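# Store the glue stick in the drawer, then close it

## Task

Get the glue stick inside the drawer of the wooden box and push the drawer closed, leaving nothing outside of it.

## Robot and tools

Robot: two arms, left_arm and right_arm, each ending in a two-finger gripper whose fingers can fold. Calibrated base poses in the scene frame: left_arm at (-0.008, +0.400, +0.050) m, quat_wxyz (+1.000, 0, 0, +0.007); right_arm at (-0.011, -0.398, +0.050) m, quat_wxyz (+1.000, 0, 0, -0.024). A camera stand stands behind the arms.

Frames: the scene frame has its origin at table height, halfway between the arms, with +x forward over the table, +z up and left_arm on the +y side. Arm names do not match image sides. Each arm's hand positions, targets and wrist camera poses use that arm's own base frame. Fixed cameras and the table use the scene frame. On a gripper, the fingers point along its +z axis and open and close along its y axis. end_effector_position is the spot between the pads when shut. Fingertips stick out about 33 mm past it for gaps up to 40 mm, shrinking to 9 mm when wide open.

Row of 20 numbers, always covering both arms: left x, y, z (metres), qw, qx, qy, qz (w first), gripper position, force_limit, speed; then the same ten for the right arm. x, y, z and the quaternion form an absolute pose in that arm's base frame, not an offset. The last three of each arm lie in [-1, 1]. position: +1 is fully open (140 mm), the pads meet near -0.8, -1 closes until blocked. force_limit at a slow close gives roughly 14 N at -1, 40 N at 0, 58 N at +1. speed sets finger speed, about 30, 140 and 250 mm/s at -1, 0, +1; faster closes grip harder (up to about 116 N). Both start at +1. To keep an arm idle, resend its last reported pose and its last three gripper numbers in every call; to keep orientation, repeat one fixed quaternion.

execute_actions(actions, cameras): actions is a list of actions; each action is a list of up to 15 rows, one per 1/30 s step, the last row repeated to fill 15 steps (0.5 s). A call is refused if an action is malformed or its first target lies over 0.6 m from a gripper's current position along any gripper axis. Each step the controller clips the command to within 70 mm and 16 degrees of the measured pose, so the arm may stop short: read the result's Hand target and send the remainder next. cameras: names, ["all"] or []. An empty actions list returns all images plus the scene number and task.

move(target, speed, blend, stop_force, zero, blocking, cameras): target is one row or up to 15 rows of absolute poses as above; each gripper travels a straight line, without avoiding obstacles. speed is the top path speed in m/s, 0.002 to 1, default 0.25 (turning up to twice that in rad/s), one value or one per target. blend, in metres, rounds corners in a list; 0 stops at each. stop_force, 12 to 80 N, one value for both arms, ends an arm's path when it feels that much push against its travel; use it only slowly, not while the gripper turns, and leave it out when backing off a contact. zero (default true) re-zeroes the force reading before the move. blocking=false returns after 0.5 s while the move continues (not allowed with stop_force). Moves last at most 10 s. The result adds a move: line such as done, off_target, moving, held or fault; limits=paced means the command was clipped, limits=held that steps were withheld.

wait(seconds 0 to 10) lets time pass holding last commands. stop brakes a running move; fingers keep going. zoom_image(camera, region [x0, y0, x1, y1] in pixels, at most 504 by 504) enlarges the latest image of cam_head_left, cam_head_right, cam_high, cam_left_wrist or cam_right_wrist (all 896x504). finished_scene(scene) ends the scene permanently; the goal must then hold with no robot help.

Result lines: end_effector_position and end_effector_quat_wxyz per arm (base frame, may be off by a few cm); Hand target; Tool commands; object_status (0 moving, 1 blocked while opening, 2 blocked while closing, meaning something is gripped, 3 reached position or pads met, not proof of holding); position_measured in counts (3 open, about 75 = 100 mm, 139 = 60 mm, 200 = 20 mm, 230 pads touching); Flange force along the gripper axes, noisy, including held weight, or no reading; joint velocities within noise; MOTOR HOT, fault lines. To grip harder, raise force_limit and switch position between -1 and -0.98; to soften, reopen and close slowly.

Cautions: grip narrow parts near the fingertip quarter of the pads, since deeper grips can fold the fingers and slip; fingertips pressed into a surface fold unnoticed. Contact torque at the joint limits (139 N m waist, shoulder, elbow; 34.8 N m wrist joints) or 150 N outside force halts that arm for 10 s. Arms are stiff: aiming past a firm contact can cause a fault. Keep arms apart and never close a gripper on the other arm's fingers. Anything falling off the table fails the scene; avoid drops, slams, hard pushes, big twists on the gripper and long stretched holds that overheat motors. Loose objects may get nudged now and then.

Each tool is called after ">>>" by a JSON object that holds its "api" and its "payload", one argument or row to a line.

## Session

>>> {"api": "execute_actions", "payload": {
  "actions": []
}}

>>> {"api": "zoom_image", "payload": {
  "camera": "cam_high",
  "region": [330, 180, 580, 360]
}}

Scene clock: 0.00 s.
left_arm: end_effector_position=(+0.4151, -0.2951, +0.2356) position_measured=3 object_status=3 end_effector_quat_wxyz=(+0.571, +0.326, -0.671, +0.341) | right_arm: end_effector_position=(+0.3180, -0.1147, +0.3175) position_measured=3 object_status=3 end_effector_quat_wxyz=(-0.367, -0.375, +0.672, -0.522)
Joint positions: left_arm=[0.128 0.611 -0.213 0.939 -1.934 -1.072] | right_arm=[0.809 0.069 -0.634 0.751 -2.064 -1.462]
Joint velocities: within noise
Flange force (N): no reading
Hand target: left_arm +0.4151, -0.2951, +0.2356; +0.571, +0.326, -0.671, +0.341 | right_arm +0.3180, -0.1147, +0.3175; -0.367, -0.375, +0.672, -0.522
Tool commands: left_gripper/position=+1.0 left_gripper/force_limit=+1.0 left_gripper/speed=+1.0 right_gripper/position=+1.0 right_gripper/force_limit=+1.0 right_gripper/speed=+1.0

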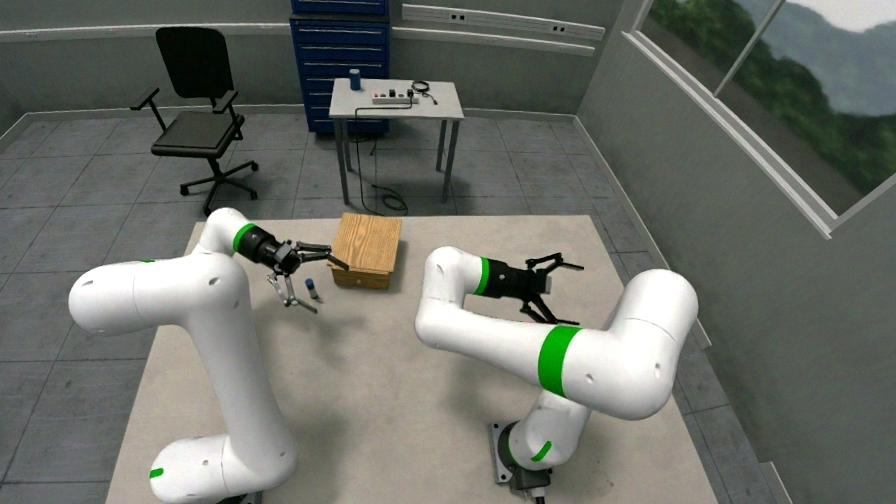

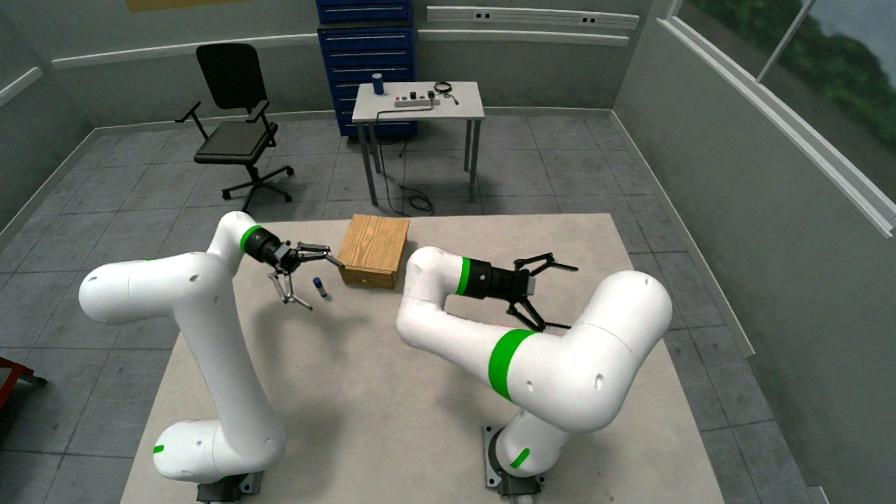

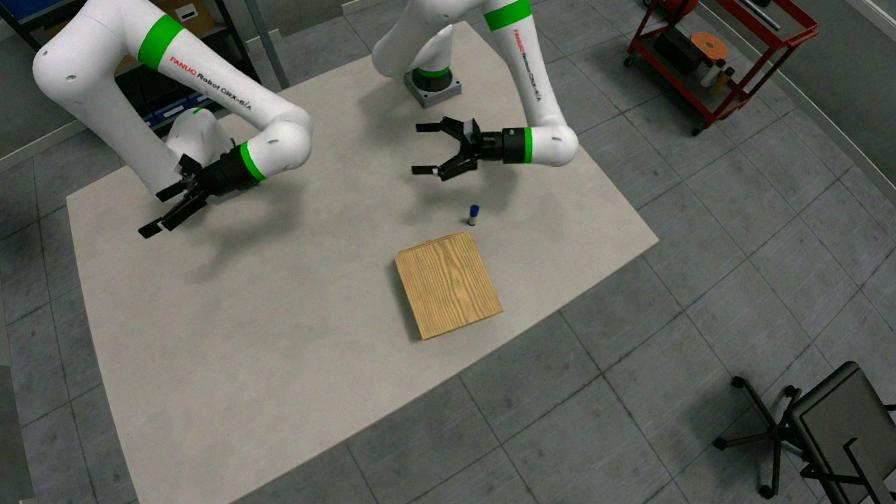

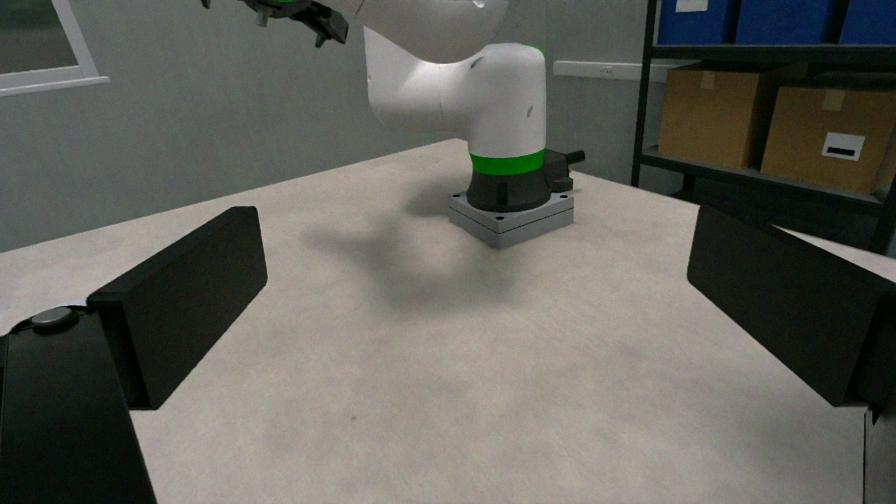

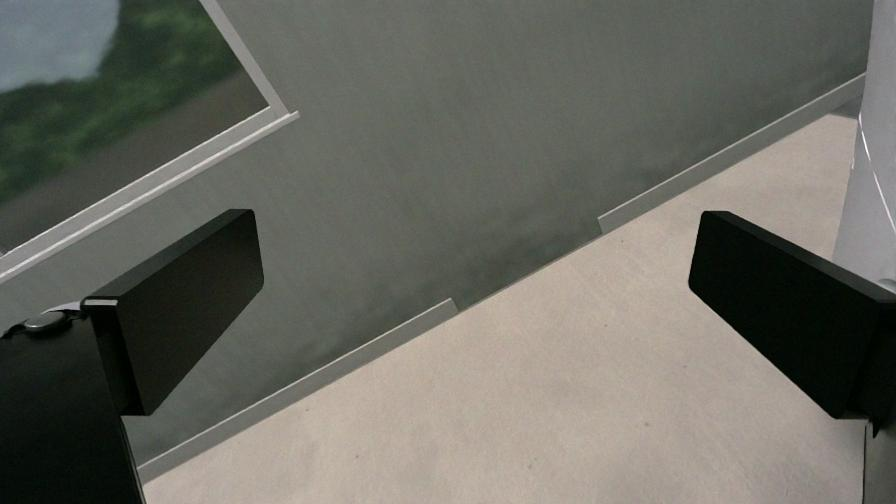

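Scaled by 2.016 from the camera's 896x504 image, which has a finer 1280x720 frame.

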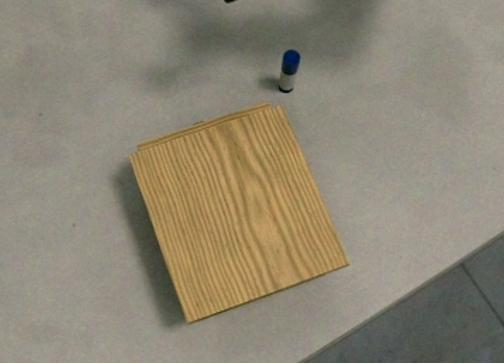

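>>> {"api": "move", "payload": {
  "target": [
    [0.36,-0.25,0.32,0.571,0.326,-0.671,0.341,-0.2,1,0,0.318,-0.1147,0.3175,-0.367,-0.375,0.672,-0.522,-0.1,1,0],
    [0.34,-0.19,0.24,0.056,0.914,-0.135,0.379,-0.2,1,0,0.34,0.0,0.35,-0.367,-0.375,0.672,-0.522,-0.1,1,0],
    [0.34,-0.19,0.24,0.056,0.914,-0.135,0.379,-0.2,1,0,0.381,0.410,0.28,-0.021,-0.9226,0.0504,-0.382,-0.1,1,0]
  ],
  "speed": 0.4,
  "blend": [0.03,0.02,0],
  "cameras": ["cam_left_wrist","cam_right_wrist","cam_high"]
}}

Scene clock: 7.00 s.
left_arm: end_effector_position=(+0.3400, -0.1900, +0.2400) position_measured=154 object_status=3 end_effector_quat_wxyz=(+0.056, +0.914, -0.135, +0.379) | right_arm: end_effector_position=(+0.3810, +0.4100, +0.2800) position_measured=141 object_status=3 end_effector_quat_wxyz=(+0.021, +0.923, -0.050, +0.382)
Joint positions: left_arm=[0.067 -0.959 -0.888 0.32 -0.914 1.111] | right_arm=[1.478 0.029 -0.33 0.815 -1.331 -0.27]
Flange force (N): left_arm=no reading | right_arm=[4.2 2.4 0.7]
Hand target: left_arm +0.3400, -0.1900, +0.2400; +0.056, +0.914, -0.135, +0.379 | right_arm +0.3810, +0.4100, +0.2800; +0.021, +0.923, -0.050, +0.382
Off the commanded pose: left_arm 0.000 m, 0 deg | right_arm 0.000 m, 0 deg.
move: done; blend cut to 0 m at target 1
Images, in order (width x height): cam_high 896x504, cam_left_wrist 896x504, cam_right_wrist 896x504.

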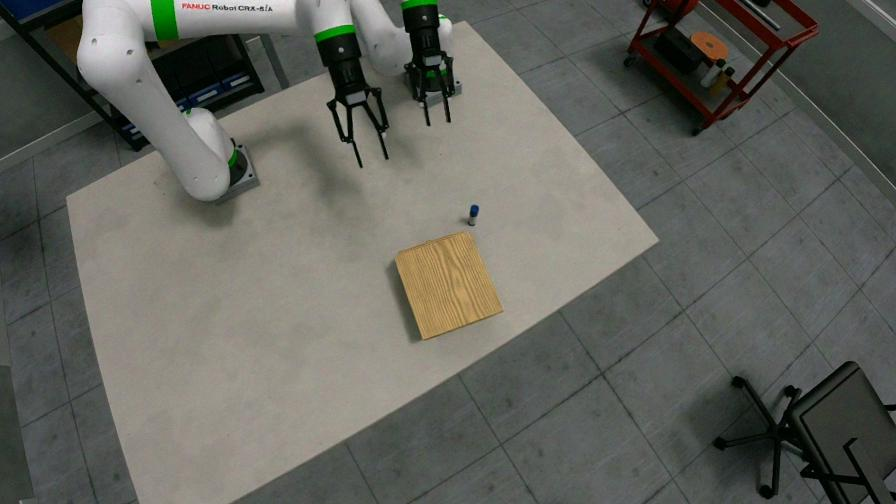

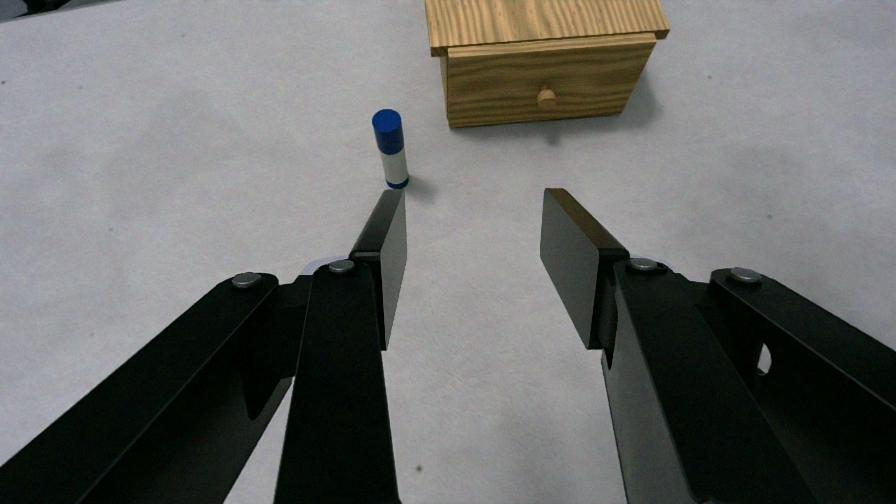

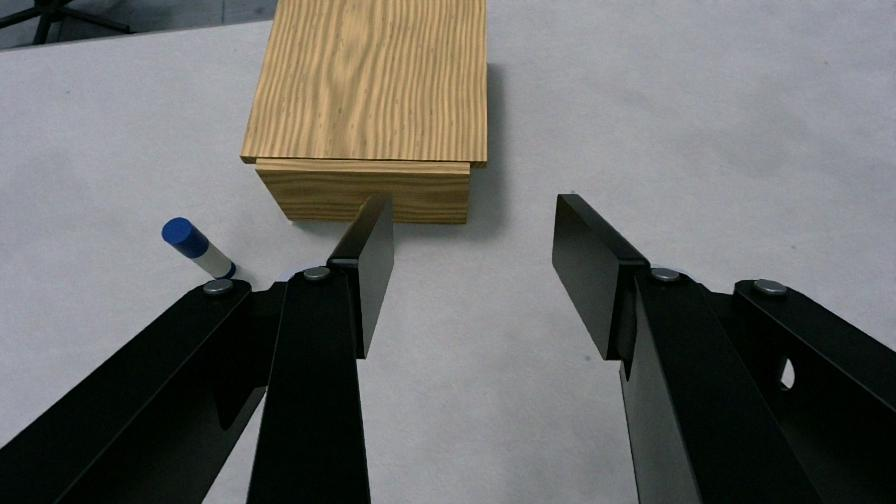

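>>> {"api": "move", "payload": {
  "target": [0.34,-0.19,0.24,0.056,0.914,-0.135,0.379,-0.2,1,0,0.469,0.488,0.088,0.021,0.923,-0.050,0.382,-0.1,1,0],
  "speed": 0.35,
  "cameras": ["cam_right_wrist"]
}}

Scene clock: 8.83 s.
left_arm: end_effector_position=(+0.3400, -0.1900, +0.2400) position_measured=154 object_status=3 end_effector_quat_wxyz=(+0.056, +0.914, -0.135, +0.379) | right_arm: end_effector_position=(+0.4690, +0.4880, +0.0880) position_measured=141 object_status=3 end_effector_quat_wxyz=(+0.021, +0.923, -0.050, +0.382)
Joint positions: left_arm=[0.067 -0.959 -0.888 0.32 -0.914 1.111] | right_arm=[1.291 0.425 -0.341 1.021 -0.956 -0.516]
Flange force (N): left_arm=no reading | right_arm=[3.7 3.5 -0.6]
Hand target: left_arm +0.3400, -0.1900, +0.2400; +0.056, +0.914, -0.135, +0.379 | right_arm +0.4690, +0.4880, +0.0880; +0.021, +0.923, -0.050, +0.382
Off the commanded pose: left_arm 0.000 m, 0 deg | right_arm 0.000 m, 0 deg.
move: done
Images, in order (width x height): cam_right_wrist 896x504.

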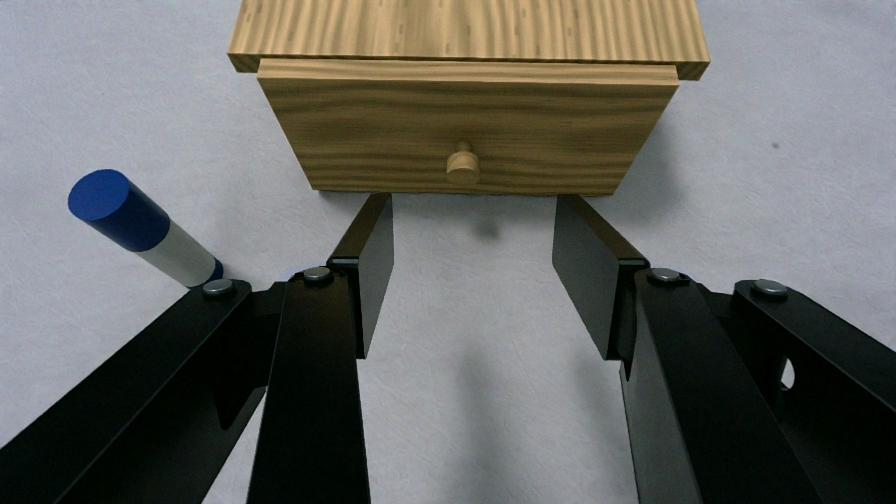

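>>> {"api": "move", "payload": {
  "target": [
    [0.34,-0.19,0.24,0.056,0.914,-0.135,0.379,-0.2,1,0,0.5422,0.481,0.017,0.021,0.923,-0.050,0.382,-0.1,1,0],
    [0.34,-0.19,0.24,0.056,0.914,-0.135,0.379,-0.2,1,0,0.5422,0.481,0.017,0.021,0.923,-0.050,0.382,-1,0,-1]
  ],
  "speed": 0.08,
  "cameras": ["cam_right_wrist"]
}}

Scene clock: 12.57 s.
left_arm: end_effector_position=(+0.3400, -0.1900, +0.2400) position_measured=154 object_status=3 end_effector_quat_wxyz=(+0.056, +0.914, -0.135, +0.379) | right_arm: end_effector_position=(+0.5422, +0.4810, +0.0170) position_measured=206 object_status=0 end_effector_quat_wxyz=(+0.021, +0.923, -0.050, +0.382)
Joint positions: left_arm=[0.067 -0.959 -0.888 0.32 -0.914 1.111] | right_arm=[1.131 0.571 -0.327 1.198 -0.8 -0.606]
Flange force (N): left_arm=no reading | right_arm=[-2.9 3.8 -16.6]
Hand target: left_arm +0.3400, -0.1900, +0.2400; +0.056, +0.914, -0.135, +0.379 | right_arm +0.5422, +0.4810, +0.0170; +0.021, +0.923, -0.050, +0.382
Off the commanded pose: left_arm 0.000 m, 0 deg | right_arm 0.000 m, 0 deg.
move: done
Images, in order (width x height): cam_right_wrist 896x504.

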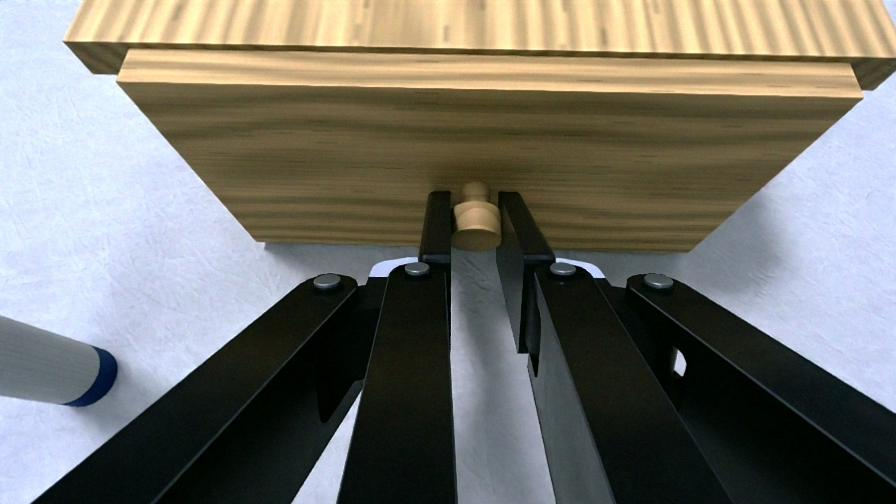

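>>> {"api": "move", "payload": {
  "target": [
    [0.34,-0.19,0.24,0.056,0.914,-0.135,0.379,-0.2,1,0,0.4282,0.496,0.017,0.021,0.923,-0.050,0.382,-1,0,-1],
    [0.34,-0.19,0.24,0.056,0.914,-0.135,0.379,-0.2,1,0,0.4282,0.496,0.017,0.021,0.923,-0.050,0.382,-0.3,1,-0.5],
    [0.34,-0.19,0.24,0.056,0.914,-0.135,0.379,-0.2,1,0,0.367,0.503,0.078,0.021,0.923,-0.050,0.382,-0.3,1,-0.5],
    [0.34,-0.19,0.24,0.056,0.914,-0.135,0.379,-0.2,1,0,0.31,0.22,0.32,0.021,0.923,-0.050,0.382,-0.3,1,-0.5]
  ],
  "speed": [0.06,0.1,0.15,0.4],
  "blend": [0,0,0.02,0],
  "cameras": ["cam_left_wrist","cam_right_wrist","cam_high"]
}}

Scene clock: 18.00 s.
left_arm: end_effector_position=(+0.3400, -0.1900, +0.2400) position_measured=154 object_status=3 end_effector_quat_wxyz=(+0.056, +0.914, -0.135, +0.379) | right_arm: end_effector_position=(+0.3100, +0.2200, +0.3200) position_measured=167 object_status=3 end_effector_quat_wxyz=(+0.021, +0.923, -0.050, +0.382)
Joint positions: left_arm=[0.067 -0.959 -0.888 0.32 -0.914 1.111] | right_arm=[1.715 -0.515 -0.65 0.756 -1.651 -0.275]
Flange force (N): left_arm=no reading | right_arm=[6.2 -0.9 2.4]
Hand target: left_arm +0.3400, -0.1900, +0.2400; +0.056, +0.914, -0.135, +0.379 | right_arm +0.3100, +0.2200, +0.3200; +0.021, +0.923, -0.050, +0.382
Off the commanded pose: left_arm 0.000 m, 0 deg | right_arm 0.000 m, 0 deg.
move: done; limits=paced
Images, in order (width x height): cam_high 896x504, cam_left_wrist 896x504, cam_right_wrist 896x504.

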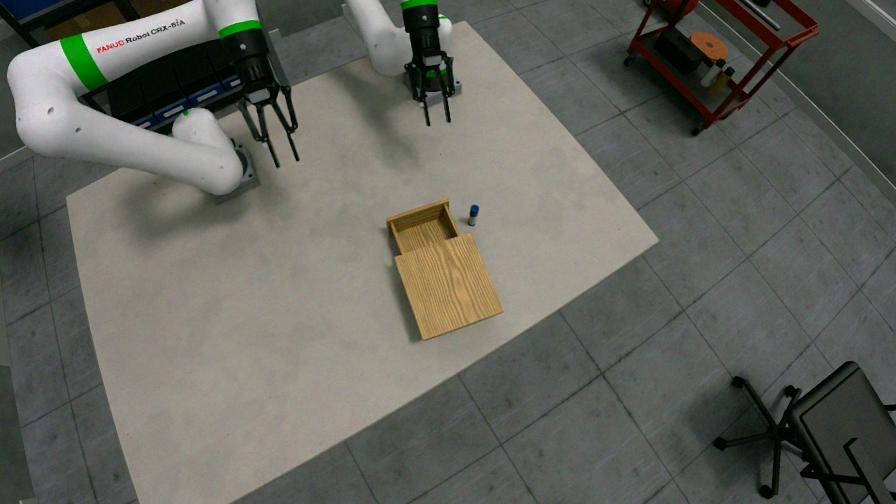

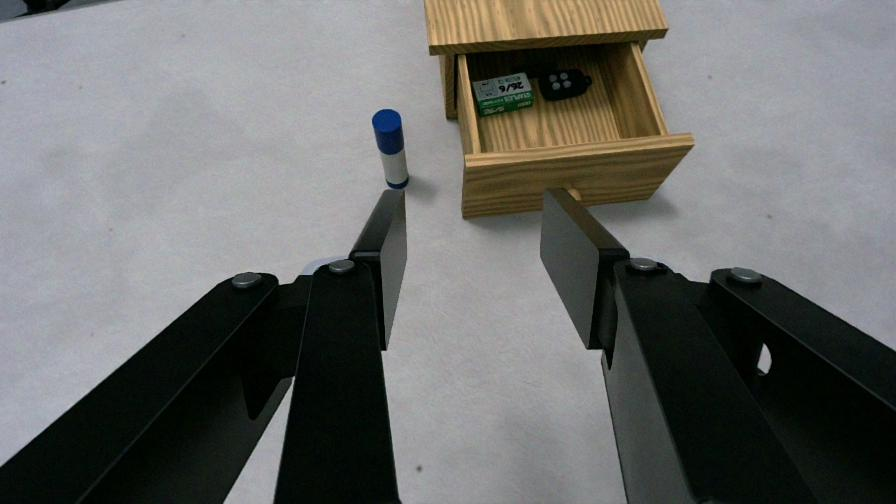

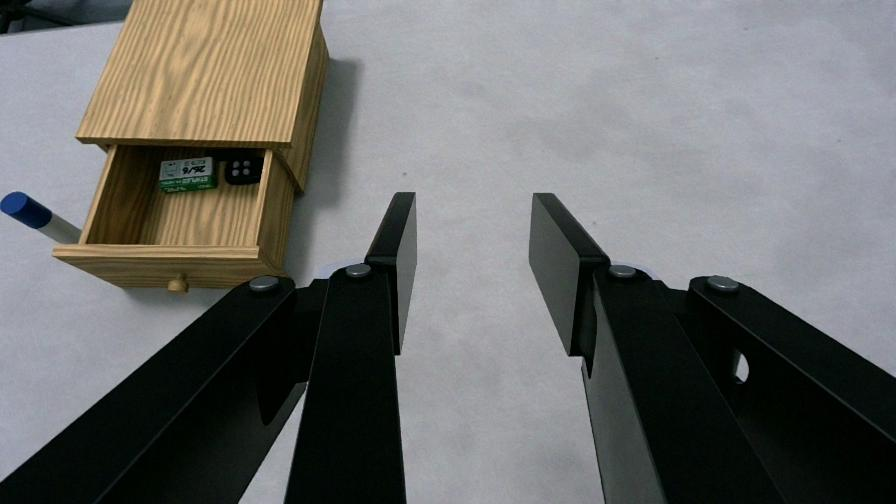

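>>> {"api": "move", "payload": {
  "target": [0.460,-0.163,0.055,0.0746,0.8346,-0.1172,0.5316,-0.2,1,0,0.31,0.22,0.32,0.021,0.923,-0.050,0.382,-0.3,1,-0.5],
  "speed": 0.3,
  "cameras": ["cam_left_wrist"]
}}

Scene clock: 21.07 s.
left_arm: end_effector_position=(+0.4600, -0.1630, +0.0550) position_measured=154 object_status=3 end_effector_quat_wxyz=(+0.075, +0.835, -0.117, +0.532) | right_arm: end_effector_position=(+0.3100, +0.2200, +0.3200) position_measured=167 object_status=3 end_effector_quat_wxyz=(+0.021, +0.923, -0.050, +0.382)
Joint positions: left_arm=[0.115 -0.194 -1.03 -0.799 0.506 2.129] | right_arm=[1.715 -0.515 -0.65 0.756 -1.651 -0.275]
Flange force (N): left_arm=no reading | right_arm=[6.8 -1.9 3.0]
Hand target: left_arm +0.4600, -0.1630, +0.0550; +0.075, +0.835, -0.117, +0.532 | right_arm +0.3100, +0.2200, +0.3200; +0.021, +0.923, -0.050, +0.382
Off the commanded pose: left_arm 0.000 m, 0 deg | right_arm 0.000 m, 0 deg.
move: done; limits=paced
Images, in order (width x height): cam_left_wrist 896x504.

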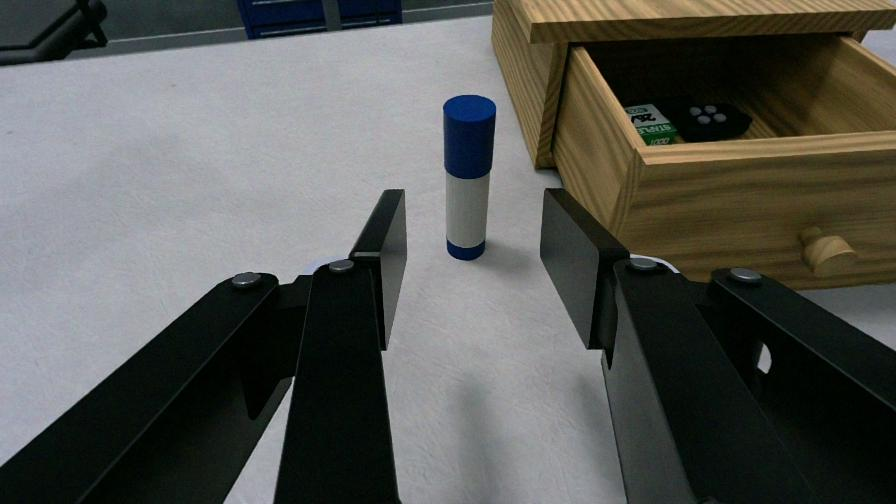

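>>> {"api": "move", "payload": {
  "target": [0.5385,-0.187,-0.005,0.0746,0.8346,-0.1172,0.5316,-0.2,1,0,0.31,0.22,0.32,0.021,0.923,-0.050,0.382,-0.3,1,-0.5],
  "speed": 0.1,
  "cameras": ["cam_left_wrist"]
}}

Scene clock: 22.73 s.
left_arm: end_effector_position=(+0.5385, -0.1870, -0.0050) position_measured=154 object_status=3 end_effector_quat_wxyz=(+0.075, +0.835, -0.117, +0.532) | right_arm: end_effector_position=(+0.3100, +0.2200, +0.3200) position_measured=167 object_status=3 end_effector_quat_wxyz=(+0.021, +0.923, -0.050, +0.382)
Joint positions: left_arm=[0.085 0.34 -0.91 -0.449 0.839 1.722] | right_arm=[1.715 -0.515 -0.65 0.756 -1.651 -0.275]
Flange force (N): left_arm=[3.7 -0.2 -5.9] | right_arm=[6.8 -1.4 3.6]
Hand target: left_arm +0.5385, -0.1870, -0.0050; +0.075, +0.835, -0.117, +0.532 | right_arm +0.3100, +0.2200, +0.3200; +0.021, +0.923, -0.050, +0.382
Off the commanded pose: left_arm 0.000 m, 0 deg | right_arm 0.000 m, 0 deg.
move: done
Images, in order (width x height): cam_left_wrist 896x504.

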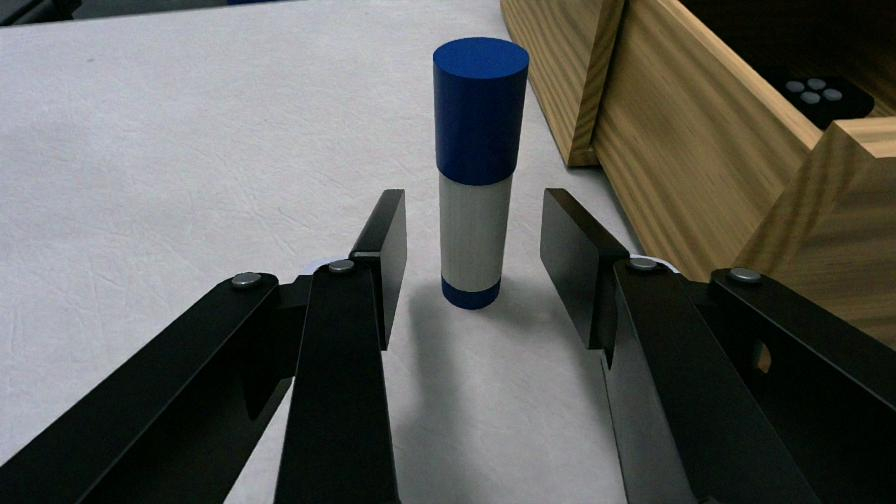

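>>> {"api": "move", "payload": {
  "target": [0.5395,-0.1873,-0.005,0.0746,0.8346,-0.1172,0.5316,-1,-0.1,-1,0.31,0.22,0.32,0.021,0.923,-0.050,0.382,-0.3,1,-0.5],
  "speed": 0.06
}}

>>> {"api": "wait", "payload": {
  "seconds": 0.6
}}

Scene clock: 24.07 s.
left_arm: end_effector_position=(+0.5395, -0.1873, -0.0050) position_measured=196 object_status=0 end_effector_quat_wxyz=(+0.075, +0.835, -0.117, +0.532) | right_arm: end_effector_position=(+0.3100, +0.2200, +0.3200) position_measured=167 object_status=3 end_effector_quat_wxyz=(+0.021, +0.923, -0.050, +0.382)
Joint positions: left_arm=[0.084 0.341 -0.908 -0.448 0.837 1.723] | right_arm=[1.715 -0.515 -0.65 0.756 -1.651 -0.275]
Flange force (N): left_arm=[5.8 -0.2 -8.0] | right_arm=[6.7 -1.7 3.1]
Hand target: left_arm +0.5395, -0.1873, -0.0050; +0.075, +0.835, -0.117, +0.532 | right_arm +0.3100, +0.2200, +0.3200; +0.021, +0.923, -0.050, +0.382
Off the commanded pose: left_arm 0.000 m, 0 deg | right_arm 0.000 m, 0 deg.
move: done

Scene clock: 24.67 s.
left_arm: end_effector_position=(+0.5395, -0.1873, -0.0050) position_measured=196 object_status=2 end_effector_quat_wxyz=(+0.075, +0.835, -0.117, +0.532) | right_arm: end_effector_position=(+0.3100, +0.2200, +0.3200) position_measured=167 object_status=3 end_effector_quat_wxyz=(+0.021, +0.923, -0.050, +0.382)
Joint positions: left_arm=[0.084 0.341 -0.908 -0.448 0.837 1.723] | right_arm=[1.715 -0.515 -0.65 0.756 -1.651 -0.275]
Flange force (N): left_arm=[6.3 0.0 -8.1] | right_arm=[6.6 -1.5 3.3]
Hand target: left_arm +0.5395, -0.1873, -0.0050; +0.075, +0.835, -0.117, +0.532 | right_arm +0.3100, +0.2200, +0.3200; +0.021, +0.923, -0.050, +0.382
Tool commands: left_gripper/position=-1.0 left_gripper/force_limit=-0.1 left_gripper/speed=-1.0 right_gripper/position=-0.3 right_gripper/force_limit=+1.0 right_gripper/speed=-0.5
Off the commanded pose: left_arm 0.000 m, 0 deg | right_arm 0.000 m, 0 deg.
wait: 0.60 s; at rest by 0.17 s

>>> {"api": "move", "payload": {
  "target": [
    [0.53,-0.185,0.08,0.0746,0.8346,-0.1172,0.5316,-1,-0.1,-1,0.31,0.22,0.32,0.021,0.923,-0.050,0.382,-0.3,1,-0.5],
    [0.49,-0.24,0.20,0,0.991,-0.137,0,-1,-0.1,-1,0.31,0.22,0.32,0.021,0.923,-0.050,0.382,-0.3,1,-0.5],
    [0.51,-0.30,0.18,0.0226,0.962,0.258,-0.084,-1,-0.1,-1,0.31,0.22,0.32,0.021,0.923,-0.050,0.382,-0.3,1,-0.5],
    [0.519,-0.3405,0.125,0.137,0.753,0.621,-0.167,-1,-0.1,-1,0.31,0.22,0.32,0.021,0.923,-0.050,0.382,-0.3,1,-0.5]
  ],
  "speed": [0.12,0.3,0.3,0.3],
  "blend": [0.02,0.03,0.03,0],
  "cameras": ["cam_left_wrist","cam_right_wrist","cam_head_right"]
}}

Scene clock: 31.07 s.
left_arm: end_effector_position=(+0.5190, -0.3405, +0.1250) position_measured=196 object_status=2 end_effector_quat_wxyz=(+0.137, +0.753, +0.621, -0.167) | right_arm: end_effector_position=(+0.3100, +0.2200, +0.3200) position_measured=167 object_status=3 end_effector_quat_wxyz=(+0.021, +0.923, -0.050, +0.382)
Joint positions: left_arm=[-0.137 0.379 -0.031 0.464 -1.225 2.913] | right_arm=[1.715 -0.515 -0.65 0.756 -1.651 -0.275]
Flange force (N): left_arm=[1.4 -7.9 0.5] | right_arm=[6.8 -1.6 2.8]
Hand target: left_arm +0.5190, -0.3405, +0.1250; +0.137, +0.753, +0.621, -0.167 | right_arm +0.3100, +0.2200, +0.3200; +0.021, +0.923, -0.050, +0.382
Off the commanded pose: left_arm 0.000 m, 0 deg | right_arm 0.000 m, 0 deg.
move: done
Images, in order (width x height): cam_head_right 896x504, cam_left_wrist 896x504, cam_right_wrist 896x504.

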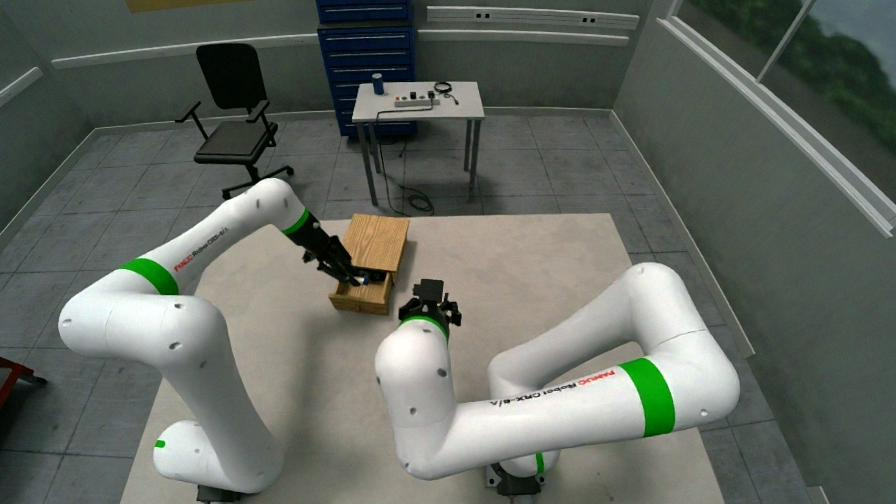

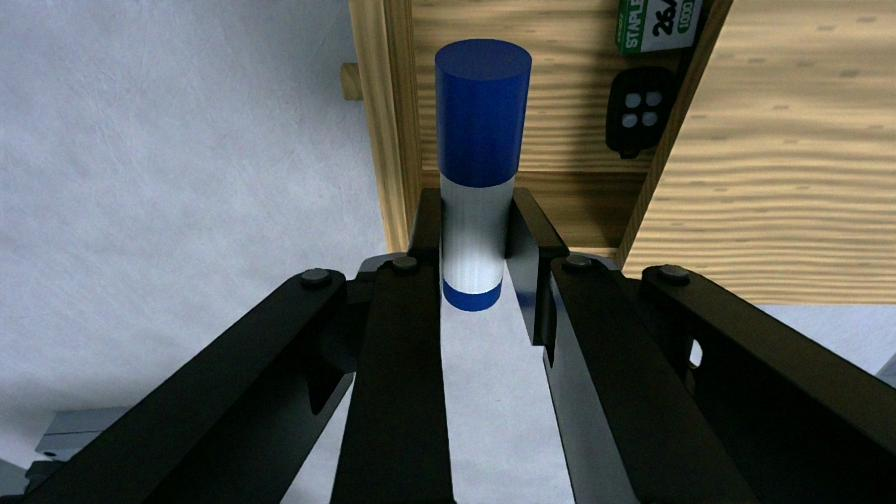

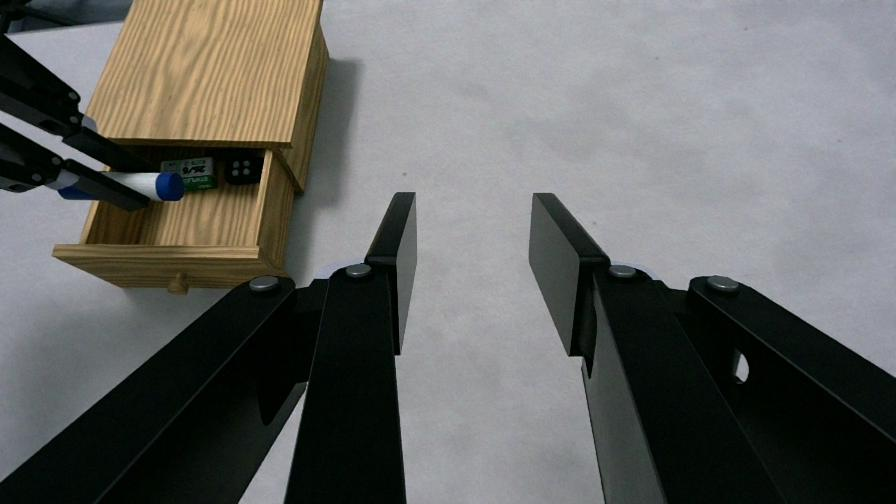

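>>> {"api": "move", "payload": {
  "target": [
    [0.5200,-0.333,0.04,0.137,0.753,0.621,-0.167,-1,-0.1,-1,0.31,0.22,0.32,0.021,0.923,-0.050,0.382,-0.3,1,-0.5],
    [0.5200,-0.333,0.005,0.137,0.753,0.621,-0.167,-1,-0.1,-1,0.31,0.22,0.32,0.021,0.923,-0.050,0.382,-0.3,1,-0.5]
  ],
  "speed": [0.12,0.015],
  "stop_force": 12,
  "cameras": ["cam_left_wrist","cam_right_wrist"]
}}

Scene clock: 34.23 s.
left_arm: end_effector_position=(+0.5201, -0.3331, +0.0156) position_measured=196 object_status=2 end_effector_quat_wxyz=(+0.137, +0.753, +0.621, -0.167) | right_arm: end_effector_position=(+0.3100, +0.2200, +0.3200) position_measured=167 object_status=3 end_effector_quat_wxyz=(+0.021, +0.923, -0.050, +0.382)
Joint positions: left_arm=[-0.13 0.476 -0.178 0.52 -1.012 2.778] | right_arm=[1.715 -0.515 -0.65 0.756 -1.651 -0.275]
Flange force (N): left_arm=[-5.6 -11.4 -23.6] | right_arm=[7.1 -1.4 3.1]
Hand target: left_arm +0.5200, -0.3331, +0.0156; +0.137, +0.753, +0.621, -0.167 | right_arm +0.3100, +0.2200, +0.3200; +0.021, +0.923, -0.050, +0.382
Off the commanded pose: left_arm 0.011 m, 0 deg | right_arm 0.000 m, 0 deg.
move: contact (left_arm); path passed 1 of 2 targets
Images, in order (width x height): cam_left_wrist 896x504, cam_right_wrist 896x504.

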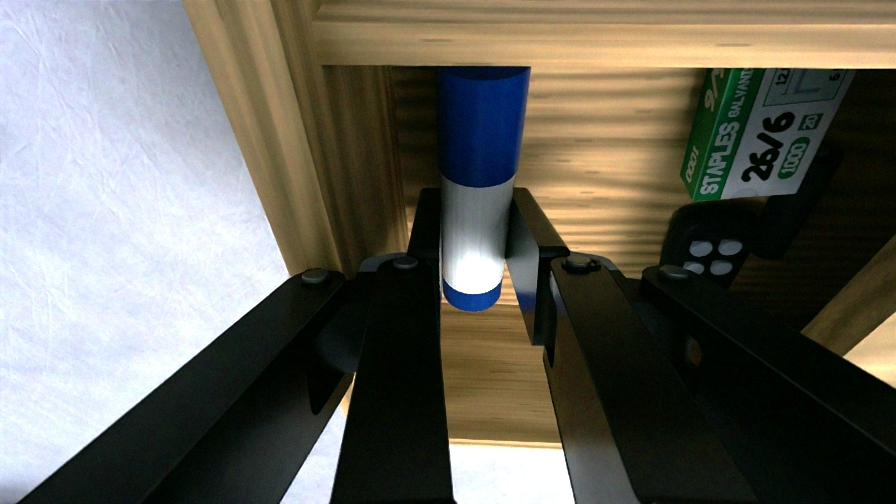

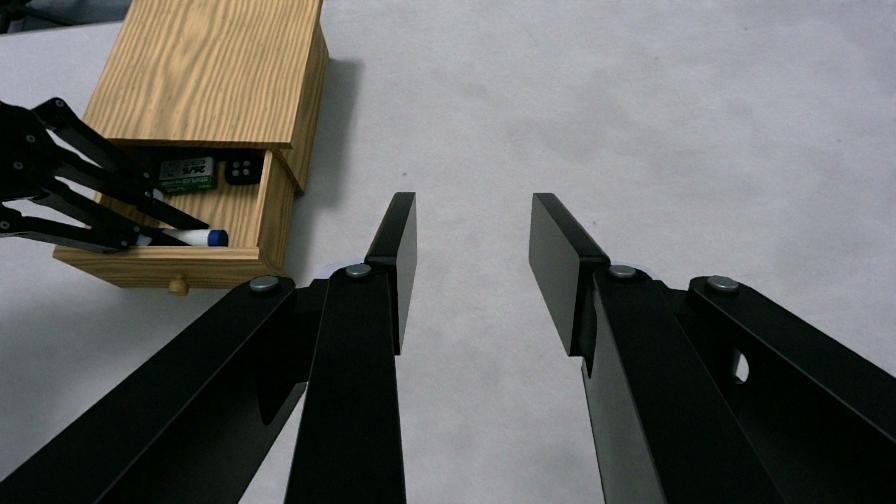

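>>> {"api": "move", "payload": {
  "target": [
    [0.5200,-0.3331,0.0165,0.137,0.753,0.621,-0.167,-0.4,1,-1,0.31,0.22,0.32,0.021,0.923,-0.050,0.382,-0.3,1,-0.5],
    [0.5205,-0.329,0.04,0.137,0.753,0.621,-0.167,-0.4,1,-1,0.31,0.22,0.32,0.021,0.923,-0.050,0.382,-0.3,1,-0.5],
    [0.52,-0.30,0.13,0.137,0.753,0.621,-0.167,-0.4,1,-1,0.31,0.22,0.32,0.021,0.923,-0.050,0.382,-0.3,1,-0.5]
  ],
  "speed": [0.02,0.04,0.2],
  "blend": [0,0.005,0],
  "cameras": ["cam_right_wrist","cam_left_wrist"]
}}

Scene clock: 37.13 s.
left_arm: end_effector_position=(+0.5200, -0.3000, +0.1300) position_measured=179 object_status=3 end_effector_quat_wxyz=(+0.137, +0.753, +0.621, -0.167) | right_arm: end_effector_position=(+0.3100, +0.2200, +0.3200) position_measured=167 object_status=3 end_effector_quat_wxyz=(+0.021, +0.923, -0.050, +0.382)
Joint positions: left_arm=[-0.064 0.349 -0.057 0.455 -1.258 2.852] | right_arm=[1.715 -0.515 -0.65 0.756 -1.651 -0.275]
Flange force (N): left_arm=[0.4 -7.5 0.4] | right_arm=[7.1 -2.4 3.5]
Hand target: left_arm +0.5200, -0.3000, +0.1300; +0.137, +0.753, +0.621, -0.167 | right_arm +0.3100, +0.2200, +0.3200; +0.021, +0.923, -0.050, +0.382
Off the commanded pose: left_arm 0.000 m, 0 deg | right_arm 0.000 m, 0 deg.
move: done
Images, in order (width x height): cam_left_wrist 896x504, cam_right_wrist 896x504.

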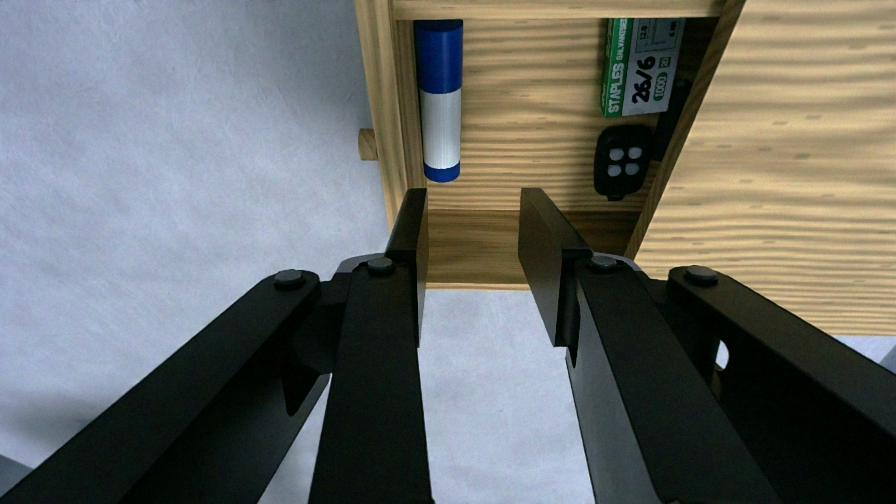

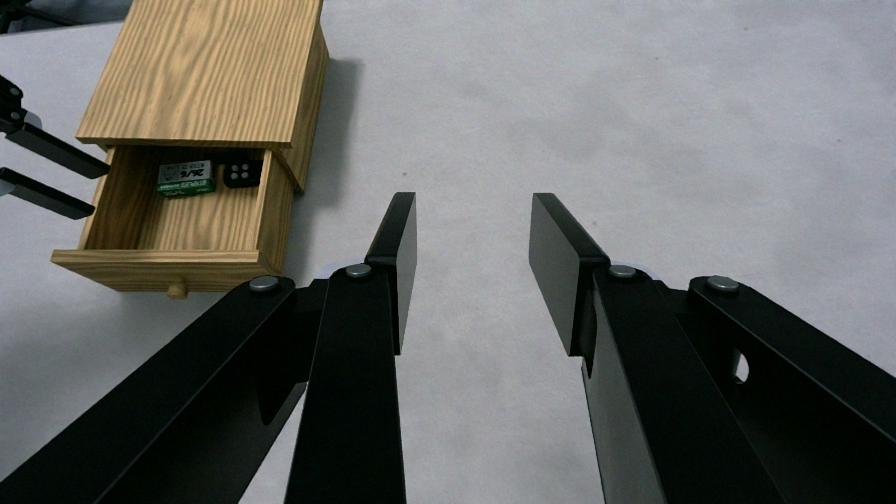

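>>> {"api": "move", "payload": {
  "target": [
    [0.46,-0.18,0.22,0.137,0.753,0.621,-0.167,-0.4,1,-1,0.31,0.30,0.25,0.021,0.923,-0.050,0.382,-0.3,1,-0.5],
    [0.40,-0.02,0.26,0.137,0.753,0.621,-0.167,-0.4,1,-1,0.364,0.504,0.078,0.021,0.923,-0.050,0.382,-0.3,1,-0.5],
    [0.40,-0.02,0.26,0.137,0.753,0.621,-0.167,-0.4,1,-1,0.4245,0.4965,0.017,0.021,0.923,-0.050,0.382,-0.3,1,-0.5],
    [0.40,-0.02,0.26,0.137,0.753,0.621,-0.167,-0.4,1,-1,0.4245,0.4965,0.017,0.021,0.923,-0.050,0.382,-1,0,-1]
  ],
  "speed": [0.4,0.4,0.15,0.1],
  "blend": [0.03,0.02,0,0],
  "cameras": ["cam_right_wrist"]
}}

Scene clock: 40.80 s.
left_arm: end_effector_position=(+0.4000, -0.0200, +0.2600) position_measured=179 object_status=3 end_effector_quat_wxyz=(+0.137, +0.753, +0.621, -0.167) | right_arm: end_effector_position=(+0.4245, +0.4965, +0.0170) position_measured=206 object_status=0 end_effector_quat_wxyz=(+0.021, +0.923, -0.050, +0.382)
Joint positions: left_arm=[0.569 -0.004 -0.124 0.315 -1.752 2.391] | right_arm=[1.359 0.505 -0.421 1.089 -0.916 -0.717]
Flange force (N): left_arm=[-2.1 -6.1 3.7] | right_arm=[3.7 5.0 -4.8]
Hand target: left_arm +0.4000, -0.0200, +0.2600; +0.137, +0.753, +0.621, -0.167 | right_arm +0.4245, +0.4965, +0.0170; +0.021, +0.923, -0.050, +0.382
Off the commanded pose: left_arm 0.000 m, 0 deg | right_arm 0.000 m, 0 deg.
move: done; limits=paced
Images, in order (width x height): cam_right_wrist 896x504.

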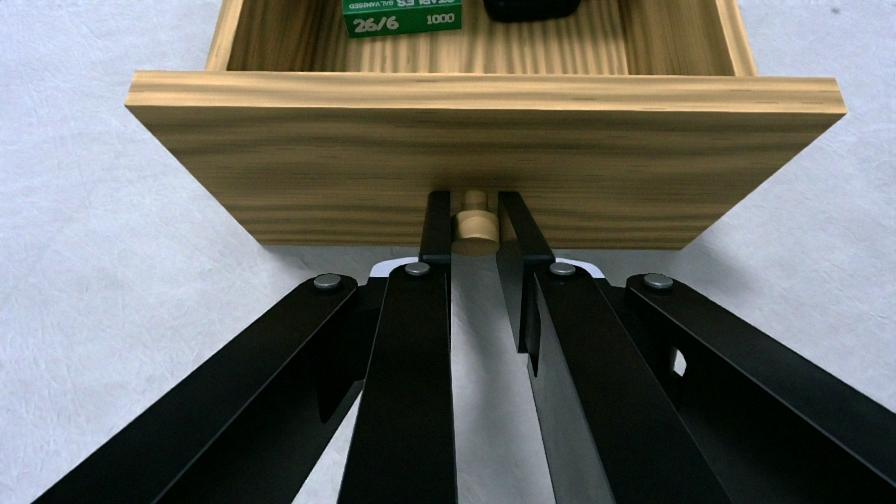

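>>> {"api": "move", "payload": {
  "target": [0.40,-0.02,0.26,0.137,0.753,0.621,-0.167,-0.4,1,-1,0.528,0.4829,0.0175,0.021,0.923,-0.050,0.382,-1,0,-1],
  "speed": 0.07
}}

>>> {"api": "move", "payload": {
  "target": [0.40,-0.02,0.26,0.137,0.753,0.621,-0.167,-0.4,1,-1,0.548,0.4803,0.018,0.021,0.923,-0.050,0.382,-1,0,-1],
  "speed": 0.02,
  "stop_force": 25,
  "cameras": ["cam_right_wrist","cam_high"]
}}

>>> {"api": "zoom_image", "payload": {
  "camera": "cam_high",
  "region": [330, 180, 580, 360]
}}

Scene clock: 42.77 s.
left_arm: end_effector_position=(+0.4000, -0.0200, +0.2600) position_measured=179 object_status=3 end_effector_quat_wxyz=(+0.137, +0.753, +0.621, -0.167) | right_arm: end_effector_position=(+0.5280, +0.4829, +0.0175) position_measured=206 object_status=2 end_effector_quat_wxyz=(+0.021, +0.923, -0.050, +0.382)
Joint positions: left_arm=[0.569 -0.004 -0.124 0.315 -1.752 2.391] | right_arm=[1.157 0.56 -0.342 1.187 -0.814 -0.62]
Flange force (N): left_arm=[-1.4 -6.3 3.3] | right_arm=[20.3 6.7 -38.6]
Hand target: left_arm +0.4000, -0.0200, +0.2600; +0.137, +0.753, +0.621, -0.167 | right_arm +0.5280, +0.4829, +0.0175; +0.021, +0.923, -0.050, +0.382
Off the commanded pose: left_arm 0.000 m, 0 deg | right_arm 0.000 m, 0 deg.
move: done

Scene clock: 44.10 s.
left_arm: end_effector_position=(+0.4000, -0.0200, +0.2600) position_measured=179 object_status=3 end_effector_quat_wxyz=(+0.137, +0.753, +0.621, -0.167) | right_arm: end_effector_position=(+0.5429, +0.4811, +0.0178) position_measured=206 object_status=2 end_effector_quat_wxyz=(+0.021, +0.923, -0.050, +0.382)
Joint positions: left_arm=[0.569 -0.004 -0.124 0.315 -1.752 2.391] | right_arm=[1.13 0.57 -0.325 1.196 -0.8 -0.603]
Flange force (N): left_arm=[-1.8 -6.2 3.5] | right_arm=[8.9 11.1 -76.2]
Hand target: left_arm +0.4000, -0.0200, +0.2600; +0.137, +0.753, +0.621, -0.167 | right_arm +0.5429, +0.4810, +0.0179; +0.021, +0.923, -0.050, +0.382
Off the commanded pose: left_arm 0.000 m, 0 deg | right_arm 0.005 m, 0 deg.
move: contact (right_arm)
Images, in order (width x height): cam_high 896x504, cam_right_wrist 896x504.

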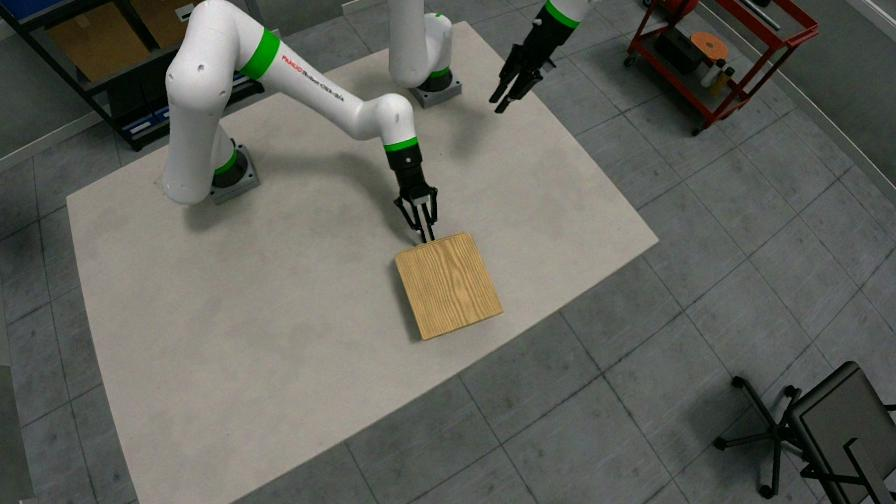

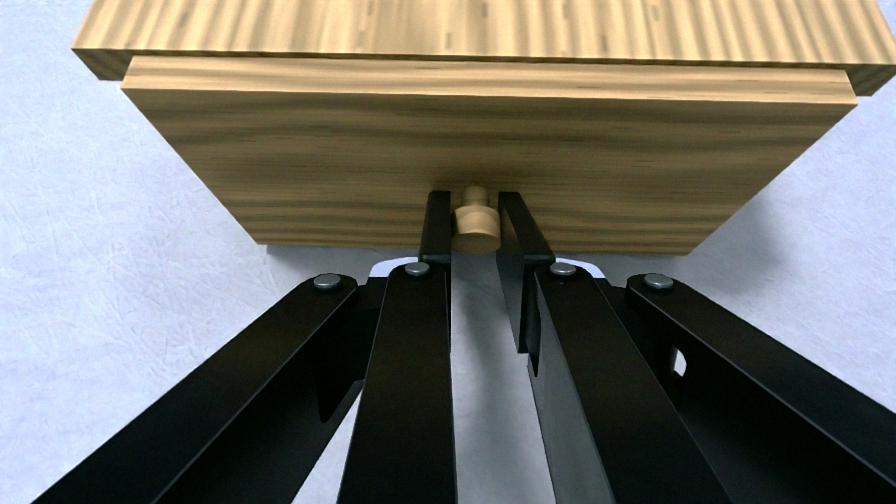

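Scaled by 2.016 from the camera's 896x504 image, which has a finer 1280x720 frame.

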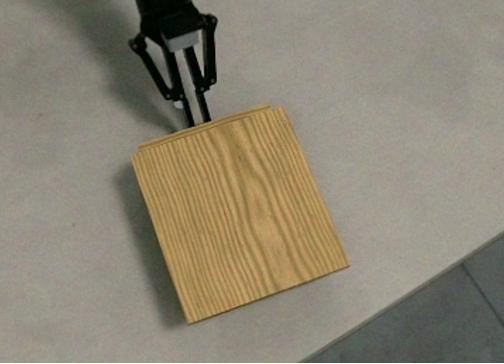

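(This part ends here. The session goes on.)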